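# Fit spacers to near rail brackets, send box to end

## Task

The box for the next order is at the infeed end of the conveyor and is the small size. Adjust the near guide rail to suit it by clicking a spacer onto the rod of every bracket, placing each spacer between the bracket and the rail holder (the reference pages show a correctly set bracket). Finally the box has to arrive at the far end of the conveyor, which happens when the green button is pressed. Going toward +y in the scene frame the arms are ordered arm2, arm1, arm4, arm3, and the green button is next to arm2.

## Robot and tools

Setup. Four identical i2rt Big YAM arms (arm1 to arm4) share one scene frame: origin on the floor, +z up, lengths in metres, angles in radians. Each has six arm joints, a right hand with three fingers and a thumb, and a wrist camera. Feet: arm1 (0.047, 0.371, 0.936), arm2 (-0.059, -0.297, 0.970), arm3 (-0.058, 1.864, 0.929), arm4 (0.016, 1.248, 1.007). All feet point roughly along scene +x, and each arm reaches about 1.06 m from its joint1 axis. Room cameras: cam_bracket1 to cam_bracket4, cam_end, cam_infeed, cam_rail1, cam_rail2. Wrist cameras: arm1_cam_wrist and so on.

move. Its keys are arm1, arm2, arm3, arm4 and cameras. Each arm key takes an object holding that one arm's command. An arm you omit receives nothing new, and its state is reprinted under 'as last shown' with status 'not commanded'. An arm's command can contain:
- joints: a dict of absolute targets by name. joint1_rad -2.879..2.879 turns the arm about its foot, positive counter-clockwise seen from above. joint2_rad 0..3.141 is the shoulder, with 0 meaning upper arm pointing back and larger values raising it forward. joint3_rad 0..3.019 is the elbow, with 0 fully folded. joint4_rad -1.692..1.57 pitches the hand, positive tipping fingers up. joint5_rad -1.57..1.57 swings the hand sideways, positive toward the arm's right. joint6_rad -2.094..2.094 rolls the hand. The sixteen finger hinges (hand_index_mcp ... hand_thumb_ipl) each take a number from -1 to 1, scaled linearly between the hinge's two stops. The two settings are hand_current_limit (-1..1, from 0 up to 550 mA) and hand_speed (-0.96..1, where (n+1)/2 of 8.5 rad/s). They start at +0.4 and -0.6.
- target: one absolute hand pose [x, y, z, qw, qx, qy, qz] in the scene frame, laid out like the 'hand' line. The hand travels in a straight line from its current hand_target toward it. When target is used, joints may hold only hand_ keys.
- speed: top speed of that path, 0.002..0.5 m/s (default 0.25). Rotation is capped at twice that value in rad/s. Speed is only allowed together with target.
- min_time_s: 0.1..8 s, the minimum duration for this arm's joint motions.
All motions in one call start together. Hand paths finish together, paced by the slowest, and each lasts 0.5 to 10 s. A call lasts at most 15 s. Paths do not avoid obstacles or other arms. The hand may lag, drift a centimetre or more, or overshoot the speed when the arm is near straight. cameras is a list of names or ["all"]; images follow the order given in the 'pictures' line and may be slightly older than the state. An unknown key or camera name makes the call invalid. An out-of-range value gets the call refused, and a refusal or a stop cancels the rest of that reply's move, wait and finished_scene calls.

Hand frame (hand point). +z runs along the straight fingers toward the tips, +x across the palm away from the thumb, and +y out of the palm face, which sits at y = -0.062. Fingertips reach about 0.139 m past knuckles at z = -0.017. A wrist mast sticks out on the palm side (x 0.05..0.10, z -0.16..-0.11) and can strike things. With joints 1, 5 and 6 at 0 and the hand level, the palm faces up with the thumb on the right; joint6 alone cannot make the palm face straight down. Moving a finger key toward -1 bends it toward the palm. The straight values are roughly mcp +0.75, pip +0.58, dip +0.70, abd 0, thumb_cmc +0.71, thumb_axl +0.68, thumb_mcp +0.23 and thumb_ipl +0.17. A motor only squeezes while its goal lies past the object's surface. Omitted keys keep their goals, and writing back the reported position slackens a grip. A current of 495 mA or more sustained for 5 s shuts that motor off for 10 s, so keep grips moderate.

Results. 'move: arm1 done; arm2 time_out' gives the worst outcome for each arm that was moved. joint_status and hand_status words: done; off_target (stopped short and may still be pushing); time_out (the joint keeps a nearby target and keeps pushing, so sending its reported position relieves it); not_followed ('joint command not followed' or 'pose unreachable' means a safety check, including arm-to-arm clearance, held the command back); limit_stop_at_motor_heat (send again). on_its_own lists uncommanded motion, and its 'held at' values are targets. hand_target is the pose at the current joint targets, and 'hand' is the measured pose, which is less accurate at long reach. Joint velocities are in rad/s, with 'within noise' meaning stationary. Torques are in N m and include gravity; numbers 3 and 4 wrap at ±28. hand_state holds one word per motor: moving, goal, blocked or overload. *_current_ma is positive when pushing toward -1. MOTOR HOT means a motor is at 85 °C or more, and at 100 °C the arm drops for 30-60 s.

wait: seconds 0..10 plus optional cameras. It commands nothing and returns the state. zoom_image: camera plus region [x0,y0,x1,y1] in pixels of that camera's latest image, up to 504x504. show_instructions: displays the reference pages, including how a correctly set bracket looks. finished_scene: scene (1 or 2). It cannot be undone, and later calls then apply to the next scene.

Camera calibration. K and T_world_to_cam follow OpenCV conventions. Room cameras may have shifted up to about 2.3° and 9 mm, so expect several millimetres of error even near the image centre.

Cautions. Arms press on whatever they touch and keep pushing, which heats motors, so relieve blocked joints. Two arms pressing together, or one hand gripping another's fingers, is a fault; the clearance check allows hands and wrist cameras to meet. Avoid slamming into fixed or heavy objects, dropping parts, releasing parts while they move, and pushing anything out of the work area. A long fall means failure. Loose parts may occasionally get nudged. At the end the spacers must stay fitted and the box must sit at the conveyor's end without any robot holding things in place.

Each tool is called after "Request:" as name(argument=value, ...), one argument or row to a line, values as JSON.

Reference images:

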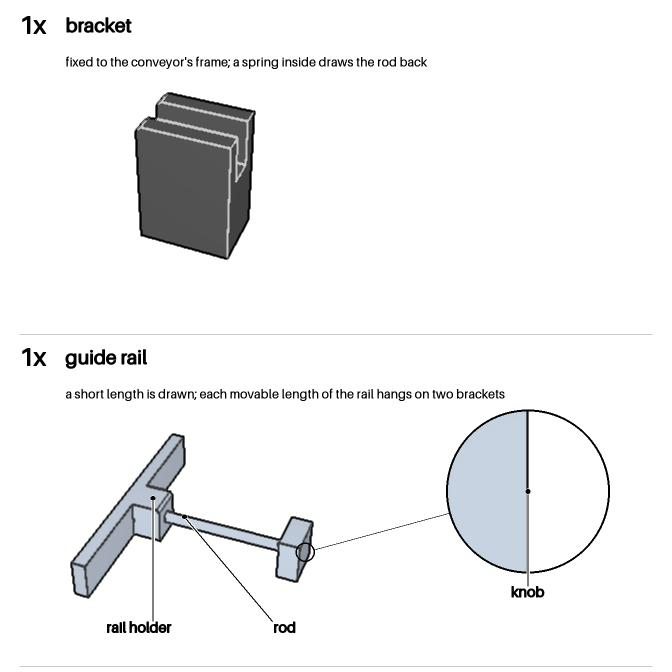

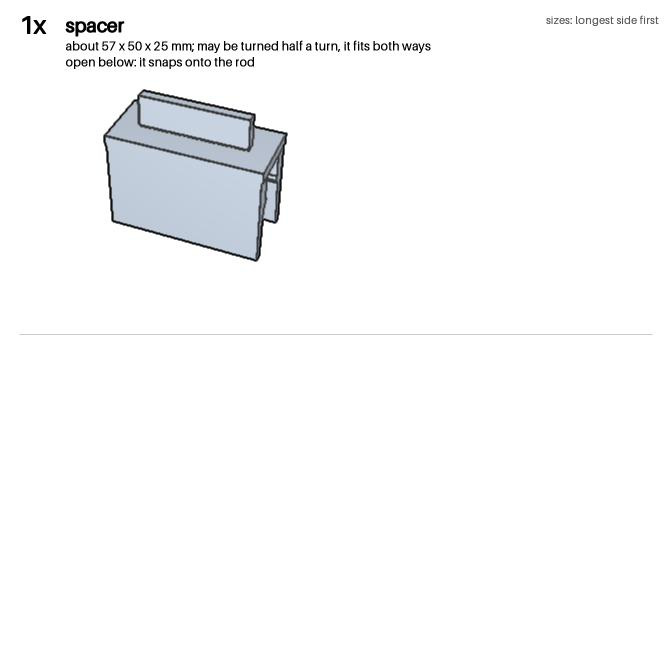

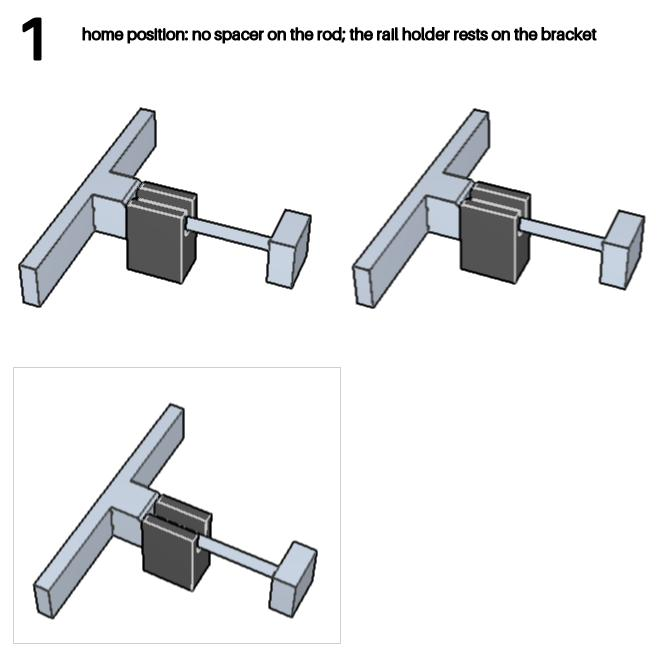

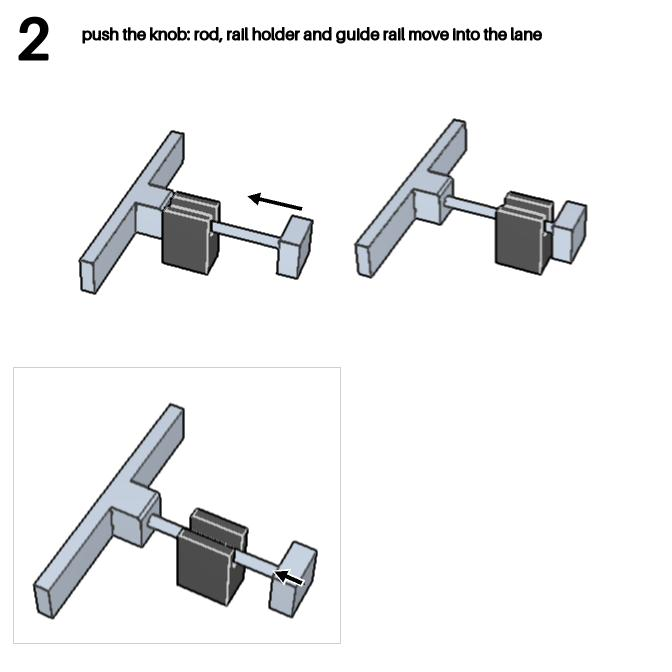

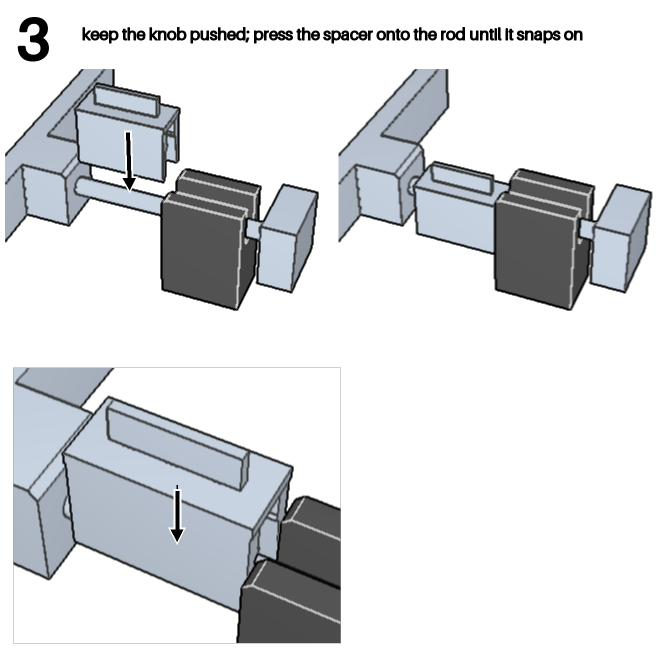

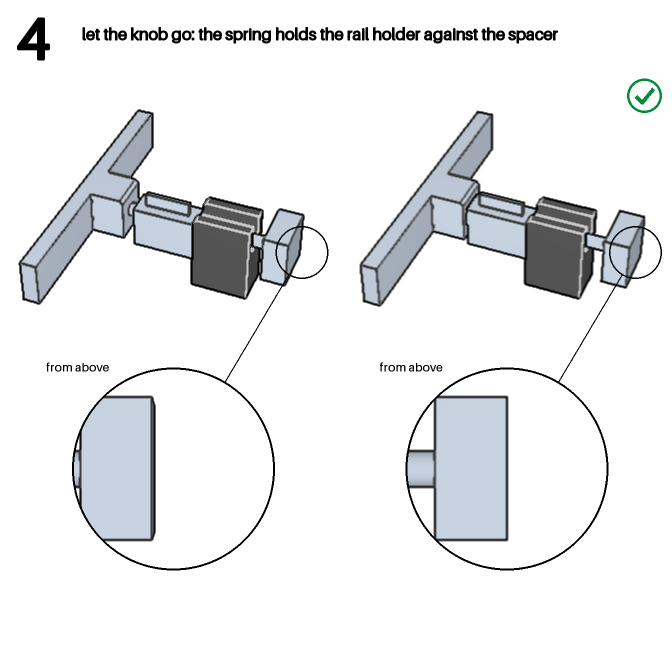

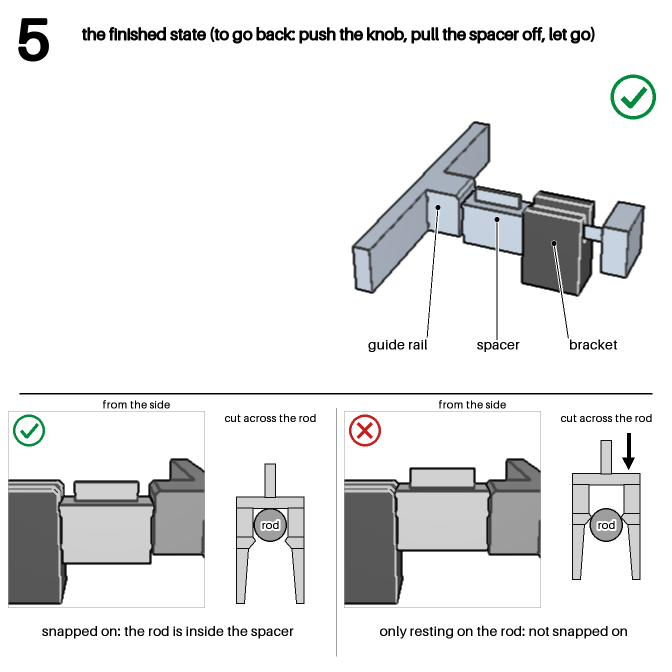

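## Session

Request:
move(
)

Scene clock: 0.00 s.
Joint torques (N m): no reading
Motor temperatures (°C): arm1=[32 29 29 29 31 28] | arm2=[35 30 31 29 28 26] | arm3=[36 35 30 27 33 31] | arm4=[30 27 26 30 35 33]
Heat: arm1: hottest joint1_rad 32 °C; arm2: hottest joint1_rad 35 °C; arm3: hottest joint1_rad 36 °C; arm4: hottest joint5_rad 35 °C.
Joint velocities: within noise
arm1.joint_positions: joint1_rad=+0.042 joint2_rad=+0.625 joint3_rad=+1.409 joint4_rad=-1.223 joint5_rad=-0.017 joint6_rad=+1.165 hand_index_mcp=+0.753 hand_index_abd=+0.000 hand_index_pip=+0.577 hand_index_dip=+0.696 hand_middle_mcp=+0.753 hand_middle_abd=+0.000 hand_middle_pip=+0.577 hand_middle_dip=+0.696 hand_ring_mcp=+0.753 hand_ring_abd=+0.000 hand_ring_pip=+0.577 hand_ring_dip=+0.696 hand_thumb_cmc=+0.714 hand_thumb_axl=+0.677 hand_thumb_mcp=+0.226 hand_thumb_ipl=+0.168 hand_current_limit=+0.400 hand_speed=-0.600
arm1.joint_status: not commanded
arm1.hand_state: goal,goal,goal,goal,goal,goal,goal,goal,goal,goal,goal,goal,goal,goal,goal,goal
arm1.index_mcp_current_ma: 0
arm1.index_abd_current_ma: 0
arm1.index_pip_current_ma: 0
arm1.index_dip_current_ma: 0
arm1.middle_mcp_current_ma: 0
arm1.middle_abd_current_ma: 0
arm1.middle_pip_current_ma: 0
arm1.middle_dip_current_ma: 0
arm1.ring_mcp_current_ma: 0
arm1.ring_abd_current_ma: 0
arm1.ring_pip_current_ma: 0
arm1.ring_dip_current_ma: 0
arm1.thumb_cmc_current_ma: 0
arm1.thumb_axl_current_ma: 0
arm1.thumb_mcp_current_ma: 0
arm1.thumb_ipl_current_ma: 0
arm1.hand_goal_index_mcp: 0.754
arm1.hand_goal_index_abd: 0.000
arm1.hand_goal_index_pip: 0.576
arm1.hand_goal_index_dip: 0.696
arm1.hand_goal_middle_mcp: 0.754
arm1.hand_goal_middle_abd: 0.000
arm1.hand_goal_middle_pip: 0.576
arm1.hand_goal_middle_dip: 0.696
arm1.hand_goal_ring_mcp: 0.754
arm1.hand_goal_ring_abd: 0.000
arm1.hand_goal_ring_pip: 0.576
arm1.hand_goal_ring_dip: 0.696
arm1.hand_goal_thumb_cmc: 0.714
arm1.hand_goal_thumb_axl: 0.678
arm1.hand_goal_thumb_mcp: 0.226
arm1.hand_goal_thumb_ipl: 0.168
arm1.hand: x=+0.3143 y=+0.3072 z=+1.5161 quat_wxyz=(+0.077, +0.820, +0.209, +0.527) (m; scene frame)
arm1.hand_target: x=+0.3113 y=+0.3069 z=+1.5263 quat_wxyz=(+0.078, +0.814, +0.208, +0.537) (m; scene frame)
arm1.hand_status: not commanded
arm2.joint_positions: joint1_rad=+0.167 joint2_rad=+0.587 joint3_rad=+1.378 joint4_rad=-1.264 joint5_rad=+0.057 joint6_rad=+1.034 hand_index_mcp=+0.753 hand_index_abd=+0.000 hand_index_pip=+0.577 hand_index_dip=+0.696 hand_middle_mcp=+0.753 hand_middle_abd=+0.000 hand_middle_pip=+0.577 hand_middle_dip=+0.696 hand_ring_mcp=+0.753 hand_ring_abd=+0.000 hand_ring_pip=+0.577 hand_ring_dip=+0.696 hand_thumb_cmc=+0.714 hand_thumb_axl=+0.677 hand_thumb_mcp=+0.226 hand_thumb_ipl=+0.168 hand_current_limit=+0.400 hand_speed=-0.600
arm2.joint_status: not commanded
arm2.hand_state: goal,goal,goal,goal,goal,goal,goal,goal,goal,goal,goal,goal,goal,goal,goal,goal
arm2.index_mcp_current_ma: 0
arm2.index_abd_current_ma: 0
arm2.index_pip_current_ma: 0
arm2.index_dip_current_ma: 0
arm2.middle_mcp_current_ma: 0
arm2.middle_abd_current_ma: 0
arm2.middle_pip_current_ma: 0
arm2.middle_dip_current_ma: 0
arm2.ring_mcp_current_ma: 0
arm2.ring_abd_current_ma: 0
arm2.ring_pip_current_ma: 0
arm2.ring_dip_current_ma: 0
arm2.thumb_cmc_current_ma: 0
arm2.thumb_axl_current_ma: 0
arm2.thumb_mcp_current_ma: 0
arm2.thumb_ipl_current_ma: 0
arm2.hand_goal_index_mcp: 0.754
arm2.hand_goal_index_abd: 0.000
arm2.hand_goal_index_pip: 0.576
arm2.hand_goal_index_dip: 0.696
arm2.hand_goal_middle_mcp: 0.754
arm2.hand_goal_middle_abd: 0.000
arm2.hand_goal_middle_pip: 0.576
arm2.hand_goal_middle_dip: 0.696
arm2.hand_goal_ring_mcp: 0.754
arm2.hand_goal_ring_abd: 0.000
arm2.hand_goal_ring_pip: 0.576
arm2.hand_goal_ring_dip: 0.696
arm2.hand_goal_thumb_cmc: 0.714
arm2.hand_goal_thumb_axl: 0.678
arm2.hand_goal_thumb_mcp: 0.226
arm2.hand_goal_thumb_ipl: 0.168
arm2.hand: x=+0.1797 y=-0.3972 z=+1.5491 quat_wxyz=(+0.151, +0.824, +0.215, +0.502) (m; scene frame)
arm2.hand_target: x=+0.1760 y=-0.3975 z=+1.5630 quat_wxyz=(+0.154, +0.816, +0.213, +0.515) (m; scene frame)
arm2.hand_status: not commanded
arm3.joint_positions: joint1_rad=-0.104 joint2_rad=+0.612 joint3_rad=+1.327 joint4_rad=-1.152 joint5_rad=+0.038 joint6_rad=+1.084 hand_index_mcp=+0.753 hand_index_abd=+0.000 hand_index_pip=+0.577 hand_index_dip=+0.696 hand_middle_mcp=+0.753 hand_middle_abd=+0.000 hand_middle_pip=+0.577 hand_middle_dip=+0.696 hand_ring_mcp=+0.753 hand_ring_abd=+0.000 hand_ring_pip=+0.577 hand_ring_dip=+0.696 hand_thumb_cmc=+0.714 hand_thumb_axl=+0.677 hand_thumb_mcp=+0.226 hand_thumb_ipl=+0.168 hand_current_limit=+0.400 hand_speed=-0.600
arm3.joint_status: not commanded
arm3.hand_state: goal,goal,goal,goal,goal,goal,goal,goal,goal,goal,goal,goal,goal,goal,goal,goal
arm3.index_mcp_current_ma: 0
arm3.index_abd_current_ma: 0
arm3.index_pip_current_ma: 0
arm3.index_dip_current_ma: 0
arm3.middle_mcp_current_ma: 0
arm3.middle_abd_current_ma: 0
arm3.middle_pip_current_ma: 0
arm3.middle_dip_current_ma: 0
arm3.ring_mcp_current_ma: 0
arm3.ring_abd_current_ma: 0
arm3.ring_pip_current_ma: 0
arm3.ring_dip_current_ma: 0
arm3.thumb_cmc_current_ma: 0
arm3.thumb_axl_current_ma: 0
arm3.thumb_mcp_current_ma: 0
arm3.thumb_ipl_current_ma: 0
arm3.hand_goal_index_mcp: 0.754
arm3.hand_goal_index_abd: 0.000
arm3.hand_goal_index_pip: 0.576
arm3.hand_goal_index_dip: 0.696
arm3.hand_goal_middle_mcp: 0.754
arm3.hand_goal_middle_abd: 0.000
arm3.hand_goal_middle_pip: 0.576
arm3.hand_goal_middle_dip: 0.696
arm3.hand_goal_ring_mcp: 0.754
arm3.hand_goal_ring_abd: 0.000
arm3.hand_goal_ring_pip: 0.576
arm3.hand_goal_ring_dip: 0.696
arm3.hand_goal_thumb_cmc: 0.714
arm3.hand_goal_thumb_axl: 0.678
arm3.hand_goal_thumb_mcp: 0.226
arm3.hand_goal_thumb_ipl: 0.168
arm3.hand: x=+0.1920 y=+1.7236 z=+1.4966 quat_wxyz=(+0.183, +0.835, +0.123, +0.504) (m; scene frame)
arm3.hand_target: x=+0.1883 y=+1.7241 z=+1.5094 quat_wxyz=(+0.186, +0.828, +0.122, +0.515) (m; scene frame)
arm3.hand_status: not commanded
arm4.joint_positions: joint1_rad=+0.086 joint2_rad=+0.532 joint3_rad=+1.368 joint4_rad=-1.170 joint5_rad=-0.051 joint6_rad=+1.147 hand_index_mcp=+0.753 hand_index_abd=+0.000 hand_index_pip=+0.577 hand_index_dip=+0.696 hand_middle_mcp=+0.753 hand_middle_abd=+0.000 hand_middle_pip=+0.577 hand_middle_dip=+0.696 hand_ring_mcp=+0.753 hand_ring_abd=+0.000 hand_ring_pip=+0.577 hand_ring_dip=+0.696 hand_thumb_cmc=+0.714 hand_thumb_axl=+0.677 hand_thumb_mcp=+0.226 hand_thumb_ipl=+0.168 hand_current_limit=+0.400 hand_speed=-0.600
arm4.joint_status: not commanded
arm4.hand_state: goal,goal,goal,goal,goal,goal,goal,goal,goal,overload,goal,goal,goal,goal,goal,goal
arm4.index_mcp_current_ma: 0
arm4.index_abd_current_ma: 0
arm4.index_pip_current_ma: 0
arm4.index_dip_current_ma: 0
arm4.middle_mcp_current_ma: 0
arm4.middle_abd_current_ma: 0
arm4.middle_pip_current_ma: 0
arm4.middle_dip_current_ma: 0
arm4.ring_mcp_current_ma: 0
arm4.ring_abd_current_ma: 0
arm4.ring_pip_current_ma: 0
arm4.ring_dip_current_ma: 0
arm4.thumb_cmc_current_ma: 0
arm4.thumb_axl_current_ma: 0
arm4.thumb_mcp_current_ma: 0
arm4.thumb_ipl_current_ma: 0
arm4.hand_goal_index_mcp: 0.754
arm4.hand_goal_index_abd: 0.000
arm4.hand_goal_index_pip: 0.576
arm4.hand_goal_index_dip: 0.696
arm4.hand_goal_middle_mcp: 0.754
arm4.hand_goal_middle_abd: 0.000
arm4.hand_goal_middle_pip: 0.576
arm4.hand_goal_middle_dip: 0.696
arm4.hand_goal_ring_mcp: 0.754
arm4.hand_goal_ring_abd: 0.000
arm4.hand_goal_ring_pip: 0.576
arm4.hand_goal_ring_dip: 0.696
arm4.hand_goal_thumb_cmc: 0.714
arm4.hand_goal_thumb_axl: 0.678
arm4.hand_goal_thumb_mcp: 0.226
arm4.hand_goal_thumb_ipl: 0.168
arm4.hand: x=+0.2552 y=+1.2174 z=+1.6030 quat_wxyz=(+0.036, +0.767, +0.270, +0.581) (m; scene frame)
arm4.hand_target: x=+0.2508 y=+1.2163 z=+1.6141 quat_wxyz=(+0.037, +0.760, +0.268, +0.591) (m; scene frame)
arm4.hand_status: not commanded
pictures: arm1_cam_wrist, arm2_cam_wrist, arm3_cam_wrist, arm4_cam_wrist, cam_bracket1, cam_bracket2, cam_bracket3, cam_bracket4, cam_end, cam_infeed, cam_rail1, cam_rail2

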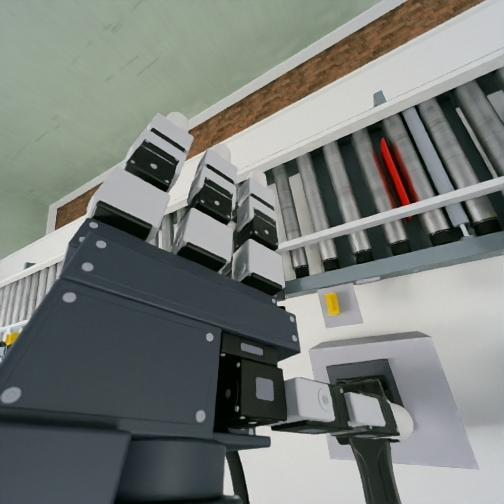

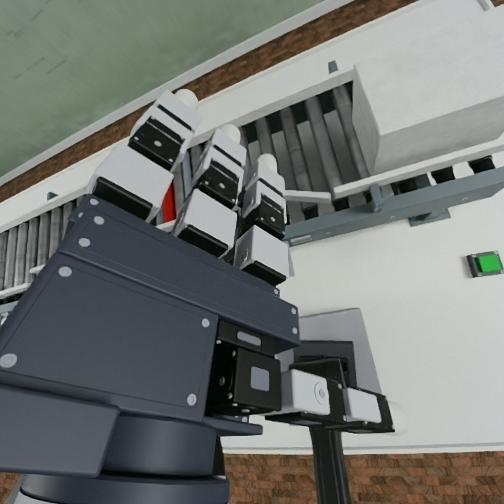

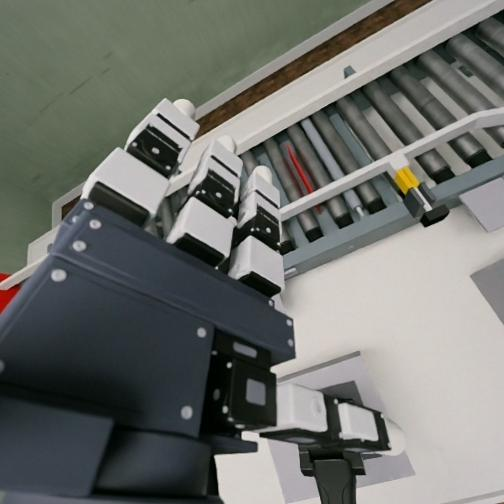

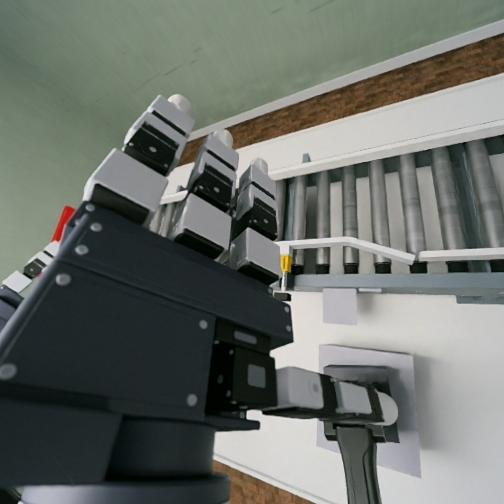

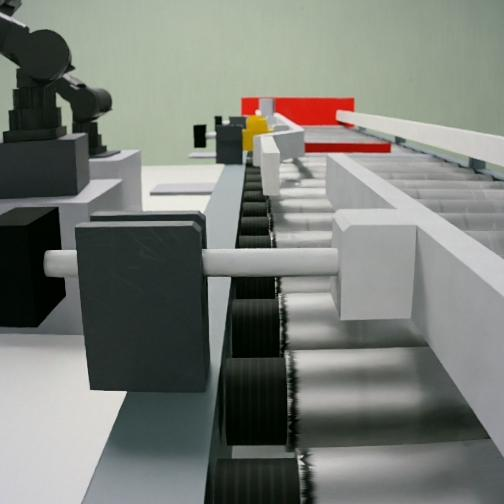

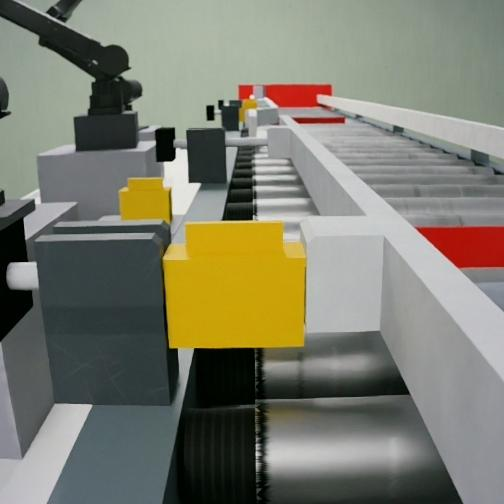

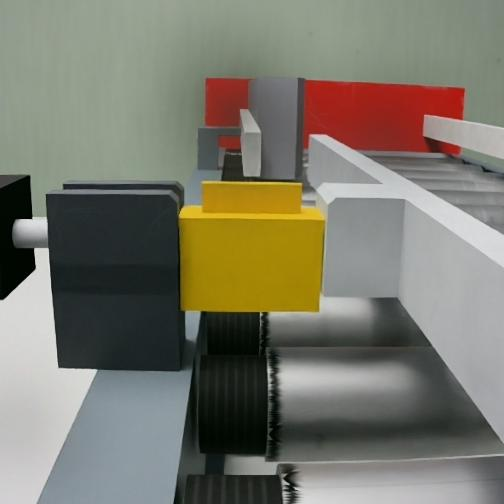

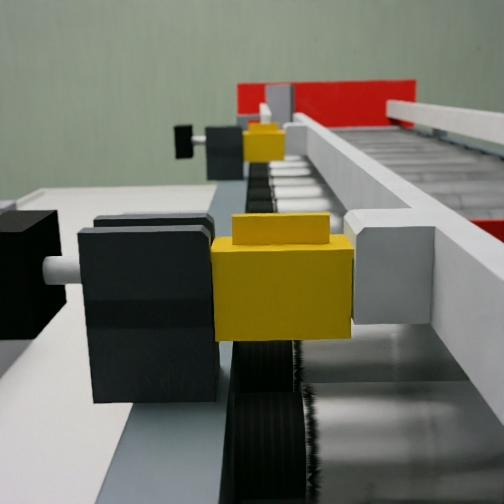

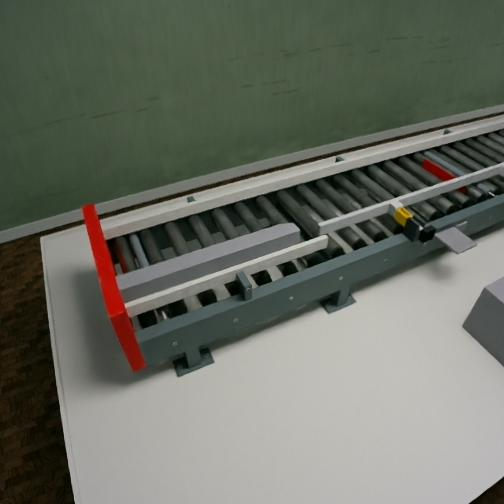

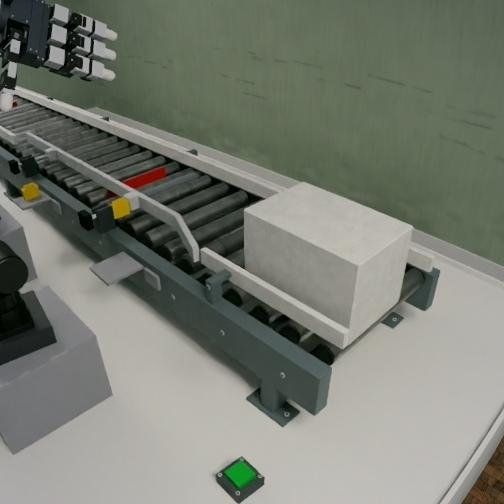

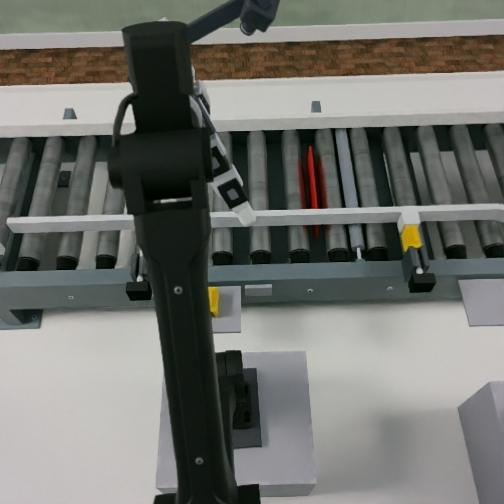

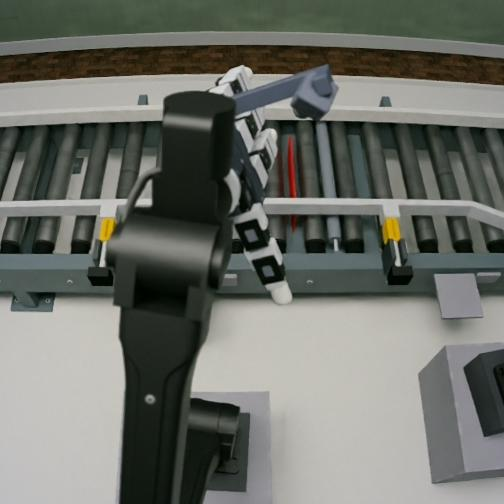

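Request:
zoom_image(
  camera="cam_rail1",
  region=[220, 120, 460, 300],
)

Request:
zoom_image(
  camera="cam_rail1",
  region=[100, 190, 280, 340],
)

Request:
zoom_image(
  camera="cam_infeed",
  region=[0, 90, 260, 320],
)

Request:
zoom_image(
  camera="cam_bracket2",
  region=[0, 70, 504, 360],
)

Request:
zoom_image(
  camera="arm1_cam_wrist",
  region=[270, 240, 440, 350],
)

Scaled by 2.100 from the camera's 504x504 image, which has a finer 720x720 frame.

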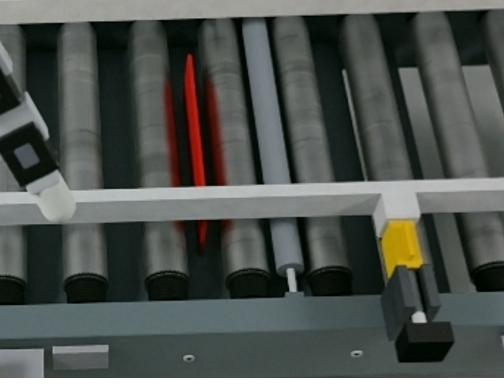

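Scaled by 2.800 from the camera's 504x504 image, which has a finer 720x720 frame.

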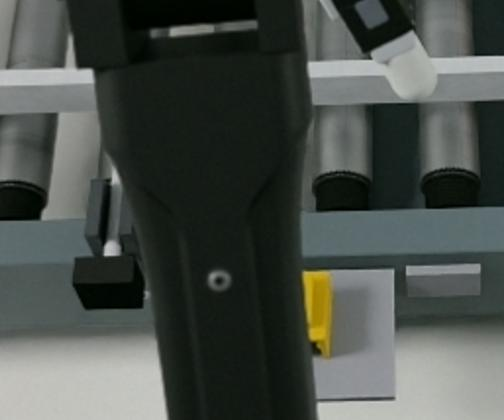

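Scaled by 1.938 from the camera's 504x504 image, which has a finer 720x720 frame.

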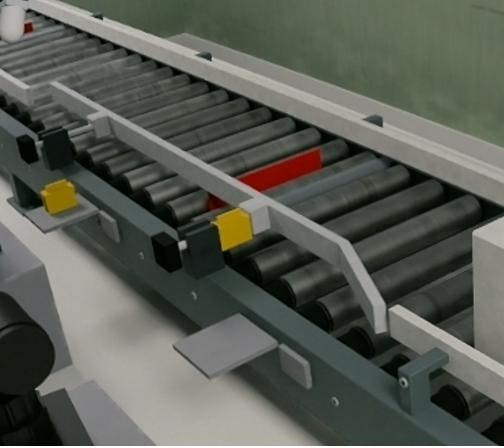

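Scaled by 1.000.

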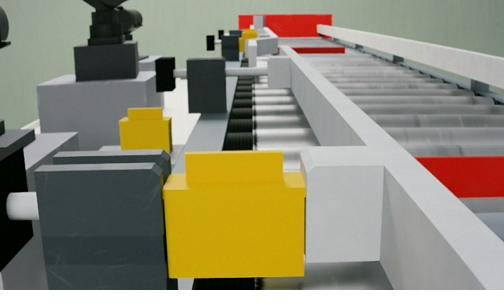

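Scaled by 2.965 from the camera's 504x504 image, which has a finer 720x720 frame.

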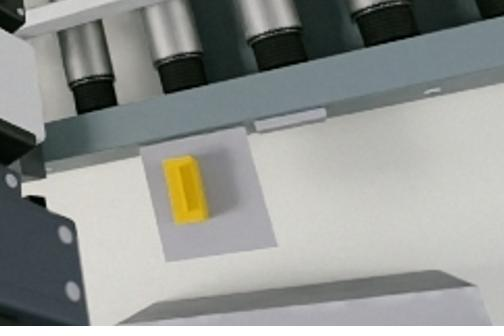

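Request:
zoom_image(
  camera="cam_end",
  region=[60, 100, 504, 400],
)

Request:
zoom_image(
  camera="cam_end",
  region=[330, 120, 504, 260],
)

Request:
zoom_image(
  camera="arm4_cam_wrist",
  region=[260, 120, 504, 340],
)

Request:
zoom_image(
  camera="cam_bracket1",
  region=[170, 80, 470, 280],
)

Request:
zoom_image(
  camera="cam_bracket4",
  region=[150, 80, 504, 360],
)

Scaled by 1.135 from the camera's 504x504 image, which has a finer 720x720 frame.

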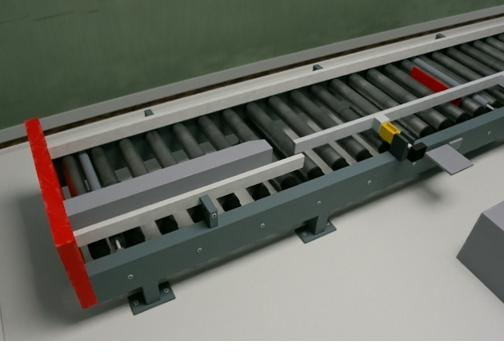

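Scaled by 2.897 from the camera's 504x504 image, which has a finer 720x720 frame.

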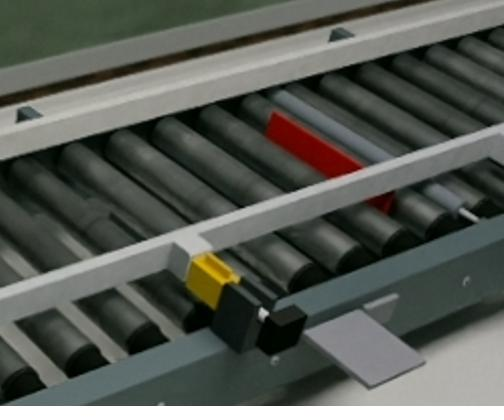

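Scaled by 2.066 from the camera's 504x504 image, which has a finer 720x720 frame.

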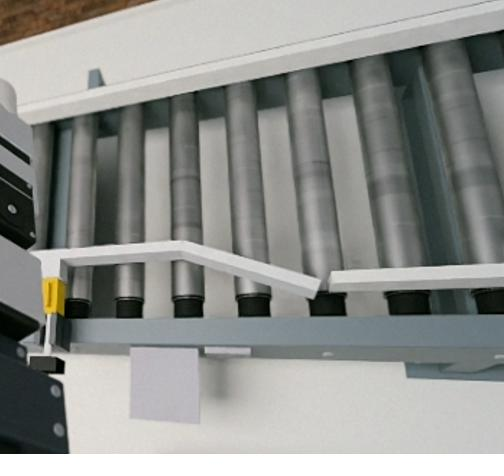

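Scaled by 1.680 from the camera's 504x504 image, which has a finer 720x720 frame.

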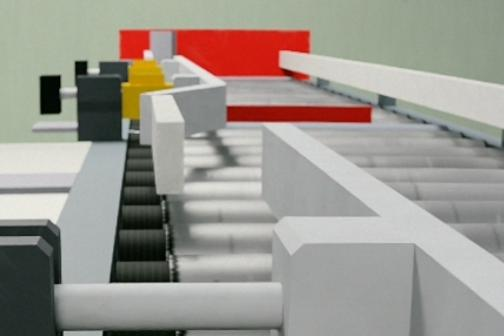

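Scaled by 1.424 from the camera's 504x504 image, which has a finer 720x720 frame.

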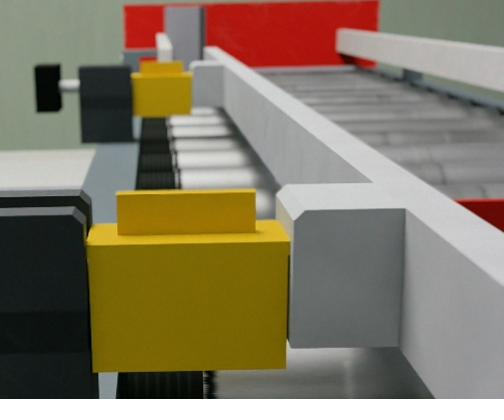

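Request:
zoom_image(
  camera="cam_bracket2",
  region=[0, 200, 400, 420],
)

Request:
zoom_image(
  camera="cam_bracket3",
  region=[0, 160, 420, 390],
)

Request:
zoom_image(
  camera="cam_bracket4",
  region=[20, 190, 440, 420],
)

Request:
zoom_image(
  camera="cam_bracket1",
  region=[0, 190, 420, 420],
)

Scaled by 1.260 from the camera's 504x504 image, which has a finer 720x720 frame.

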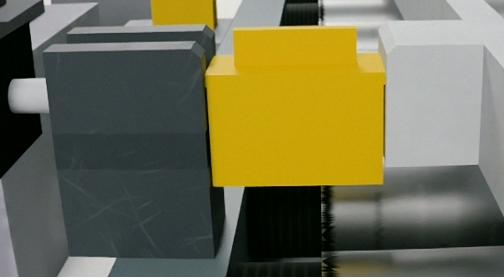

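Scaled by 1.200 from the camera's 504x504 image, which has a finer 720x720 frame.

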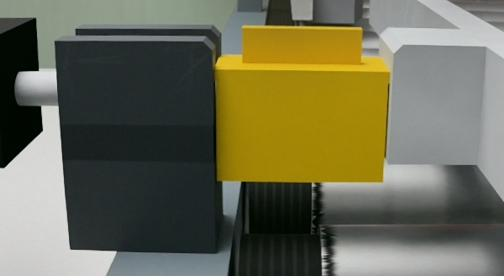

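Scaled by 1.200 from the camera's 504x504 image, which has a finer 720x720 frame.

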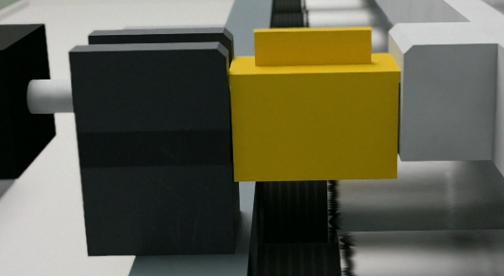

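Scaled by 1.200 from the camera's 504x504 image, which has a finer 720x720 frame.

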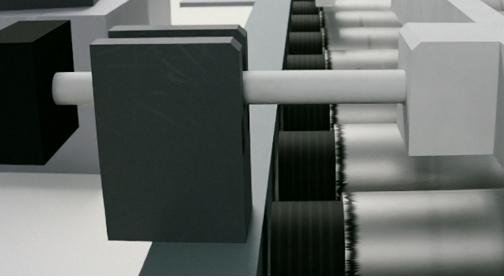

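Request:
move(
  arm1={"target":[0.346,0.365,1.22,0,0.7071,0.7071,0],"joints":{"hand_index_abd":0.2,"hand_middle_abd":-0.2,"hand_ring_mcp":-0.479,"hand_ring_pip":-0.737,"hand_ring_dip":0.043}},
  cameras=["arm1_cam_wrist","cam_rail1","cam_bracket1","cam_bracket2","cam_infeed"],
)

Scene clock: 210.93 s.
Joint torques (N m): arm1=[1.73 -2.67 8.58 0.42 0.31 -0.1] | arm2=[0.32 1.61 9.63 2.97 0.04 -0.12] | arm3=[0.5 1.08 11.11 2.24 0.14 -0.19] | arm4=[0.79 2.73 8.69 2.66 0.08 -0.09]
Motor temperatures (°C): arm1=[32 29 37 28 29 27] | arm2=[34 30 42 28 27 26] | arm3=[34 35 45 27 30 29] | arm4=[30 27 40 30 32 30]
Heat: arm1: hottest joint3_rad 37 °C; arm2: hottest joint3_rad 42 °C; arm3: hottest joint3_rad 45 °C; arm4: hottest joint3_rad 40 °C.
move: arm1 off_target
Joint velocities: within noise
arm1.joint_positions: joint1_rad=+0.040 joint2_rad=+0.848 joint3_rad=+1.041 joint4_rad=-1.691 joint5_rad=+0.004 joint6_rad=+0.107 hand_index_mcp=+0.755 hand_index_abd=+0.200 hand_index_pip=+0.577 hand_index_dip=+0.696 hand_middle_mcp=+0.755 hand_middle_abd=-0.195 hand_middle_pip=+0.577 hand_middle_dip=+0.696 hand_ring_mcp=-0.467 hand_ring_abd=+0.001 hand_ring_pip=-0.733 hand_ring_dip=+0.046 hand_thumb_cmc=+0.715 hand_thumb_axl=+0.677 hand_thumb_mcp=+0.223 hand_thumb_ipl=+0.168 hand_current_limit=+0.400 hand_speed=-0.600
arm1.joint_status: all done
arm1.hand_state: goal,goal,goal,goal,goal,goal,goal,goal,goal,goal,goal,goal,goal,goal,goal,goal
arm1.index_mcp_current_ma: 0
arm1.index_abd_current_ma: 0
arm1.index_pip_current_ma: 0
arm1.index_dip_current_ma: 0
arm1.middle_mcp_current_ma: 0
arm1.middle_abd_current_ma: 0
arm1.middle_pip_current_ma: 0
arm1.middle_dip_current_ma: 0
arm1.ring_mcp_current_ma: 2
arm1.ring_abd_current_ma: 0
arm1.ring_pip_current_ma: 0
arm1.ring_dip_current_ma: 0
arm1.thumb_cmc_current_ma: 0
arm1.thumb_axl_current_ma: 0
arm1.thumb_mcp_current_ma: 0
arm1.thumb_ipl_current_ma: 0
arm1.hand_goal_index_mcp: 0.754
arm1.hand_goal_index_abd: 0.200
arm1.hand_goal_index_pip: 0.576
arm1.hand_goal_index_dip: 0.696
arm1.hand_goal_middle_mcp: 0.754
arm1.hand_goal_middle_abd: -0.200
arm1.hand_goal_middle_pip: 0.576
arm1.hand_goal_middle_dip: 0.696
arm1.hand_goal_ring_mcp: -0.478
arm1.hand_goal_ring_abd: 0.000
arm1.hand_goal_ring_pip: -0.736
arm1.hand_goal_ring_dip: 0.044
arm1.hand_goal_thumb_cmc: 0.714
arm1.hand_goal_thumb_axl: 0.678
arm1.hand_goal_thumb_mcp: 0.226
arm1.hand_goal_thumb_ipl: 0.168
arm1.hand: x=+0.3481 y=+0.3623 z=+1.2250 quat_wxyz=(+0.021, +0.715, +0.698, +0.024) (m; scene frame)
arm1.hand_target: x=+0.3464 y=+0.3650 z=+1.2194 quat_wxyz=(+0.015, +0.708, +0.706, +0.015) (m; scene frame)
arm1.hand_status: off_target (0.006 m and 3.9 deg from the pose sent, 0.303 m and 86.6 deg at the start; a joint's target at an end of its range on 46 of 117 steps)
arm2, arm3, arm4: as last shown
arm2.joint_positions: joint1_rad=+0.167 joint2_rad=+0.587 joint3_rad=+1.378 joint4_rad=-1.264 joint5_rad=+0.057 joint6_rad=+1.034 hand_index_mcp=+0.755 hand_index_abd=+0.000 hand_index_pip=+0.577 hand_index_dip=+0.696 hand_middle_mcp=+0.755 hand_middle_abd=+0.000 hand_middle_pip=+0.577 hand_middle_dip=+0.696 hand_ring_mcp=+0.755 hand_ring_abd=+0.000 hand_ring_pip=+0.577 hand_ring_dip=+0.696 hand_thumb_cmc=+0.715 hand_thumb_axl=+0.677 hand_thumb_mcp=+0.226 hand_thumb_ipl=+0.168 hand_current_limit=+0.400 hand_speed=-0.600
arm3.joint_positions: joint1_rad=-0.104 joint2_rad=+0.612 joint3_rad=+1.327 joint4_rad=-1.152 joint5_rad=+0.038 joint6_rad=+1.084 hand_index_mcp=+0.755 hand_index_abd=+0.001 hand_index_pip=+0.577 hand_index_dip=+0.696 hand_middle_mcp=+0.755 hand_middle_abd=+0.001 hand_middle_pip=+0.577 hand_middle_dip=+0.696 hand_ring_mcp=+0.755 hand_ring_abd=+0.001 hand_ring_pip=+0.577 hand_ring_dip=+0.696 hand_thumb_cmc=+0.715 hand_thumb_axl=+0.677 hand_thumb_mcp=+0.226 hand_thumb_ipl=+0.168 hand_current_limit=+0.400 hand_speed=-0.600
arm4.joint_positions: joint1_rad=+0.086 joint2_rad=+0.532 joint3_rad=+1.368 joint4_rad=-1.170 joint5_rad=-0.051 joint6_rad=+1.147 hand_index_mcp=+0.755 hand_index_abd=+0.001 hand_index_pip=+0.577 hand_index_dip=+0.696 hand_middle_mcp=+0.755 hand_middle_abd=+0.002 hand_middle_pip=+0.577 hand_middle_dip=+0.696 hand_ring_mcp=+0.755 hand_ring_abd=+0.188 hand_ring_pip=+0.577 hand_ring_dip=+0.696 hand_thumb_cmc=+0.714 hand_thumb_axl=+0.677 hand_thumb_mcp=+0.226 hand_thumb_ipl=+0.168 hand_current_limit=+0.400 hand_speed=-0.600
arm4.index_mcp_current_ma: 1
arm4.index_abd_current_ma: 2
arm4.index_pip_current_ma: 2
arm4.middle_mcp_current_ma: 2
arm4.middle_abd_current_ma: 3
arm4.middle_pip_current_ma: 2
arm4.ring_mcp_current_ma: 1
arm4.ring_pip_current_ma: 2
arm4.thumb_cmc_current_ma: 1
arm4.thumb_axl_current_ma: -2
arm4.thumb_ipl_current_ma: -1
pictures: arm1_cam_wrist, cam_bracket1, cam_bracket2, cam_infeed, cam_rail1
camera_calibration:
arm1_cam_wrist: T_world_to_cam=[[0.576351, -0.816701, 0.028604, 0.0977102], [-0.611246, -0.4076, 0.67841, -0.515769], [-0.542399, -0.408487, -0.734126, 1.35978], [0, 0, 0, 1]] pos_world=[0.365967, 0.425025, 1.34536]

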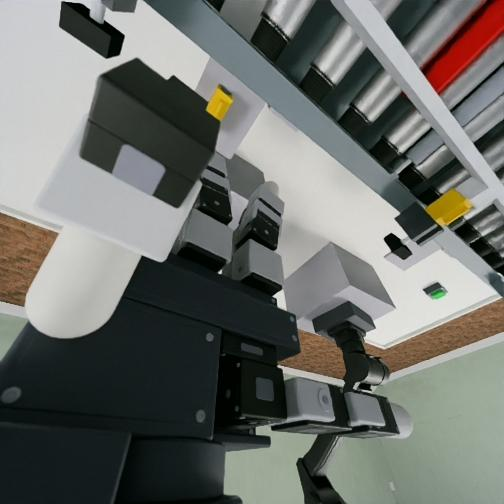

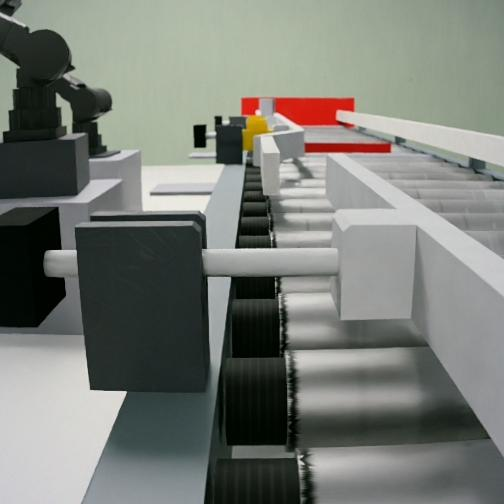

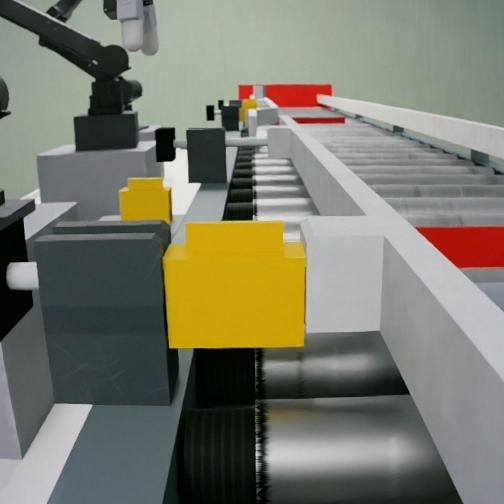

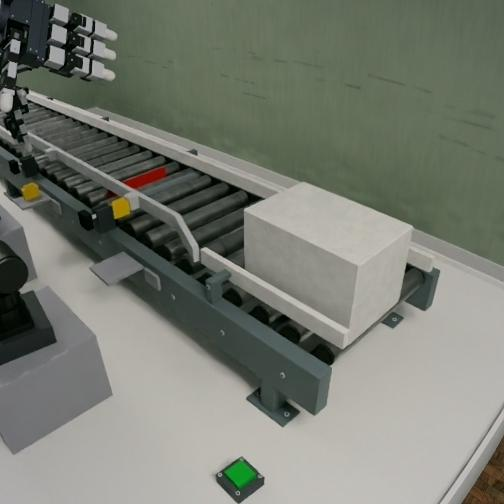

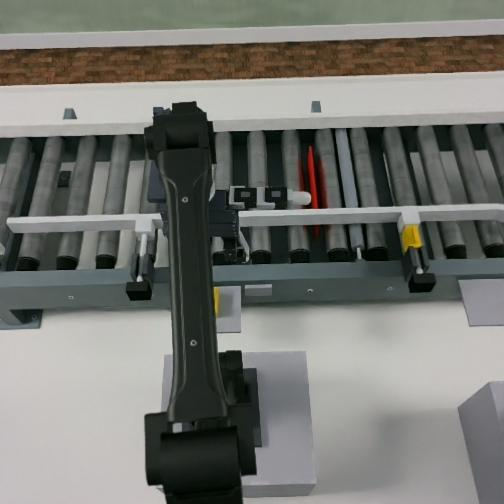

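Request:
zoom_image(
  camera="arm1_cam_wrist",
  region=[170, 50, 290, 170],
)

Request:
zoom_image(
  camera="cam_bracket2",
  region=[90, 110, 290, 260],
)

Scaled by 4.200 from the camera's 504x504 image, which has a finer 720x720 frame.

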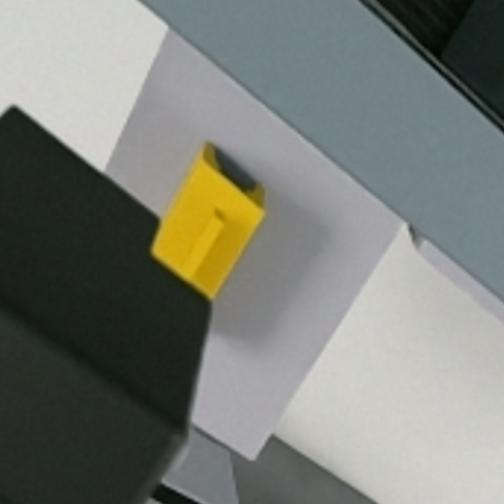

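Scaled by 2.520 from the camera's 504x504 image, which has a finer 720x720 frame.

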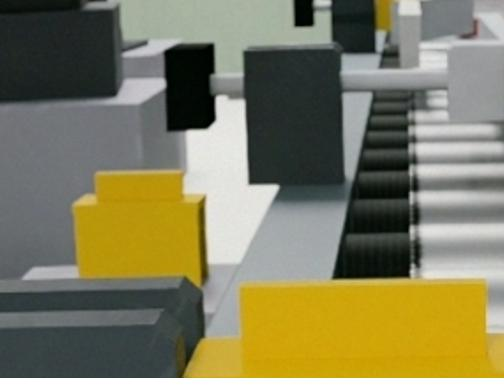

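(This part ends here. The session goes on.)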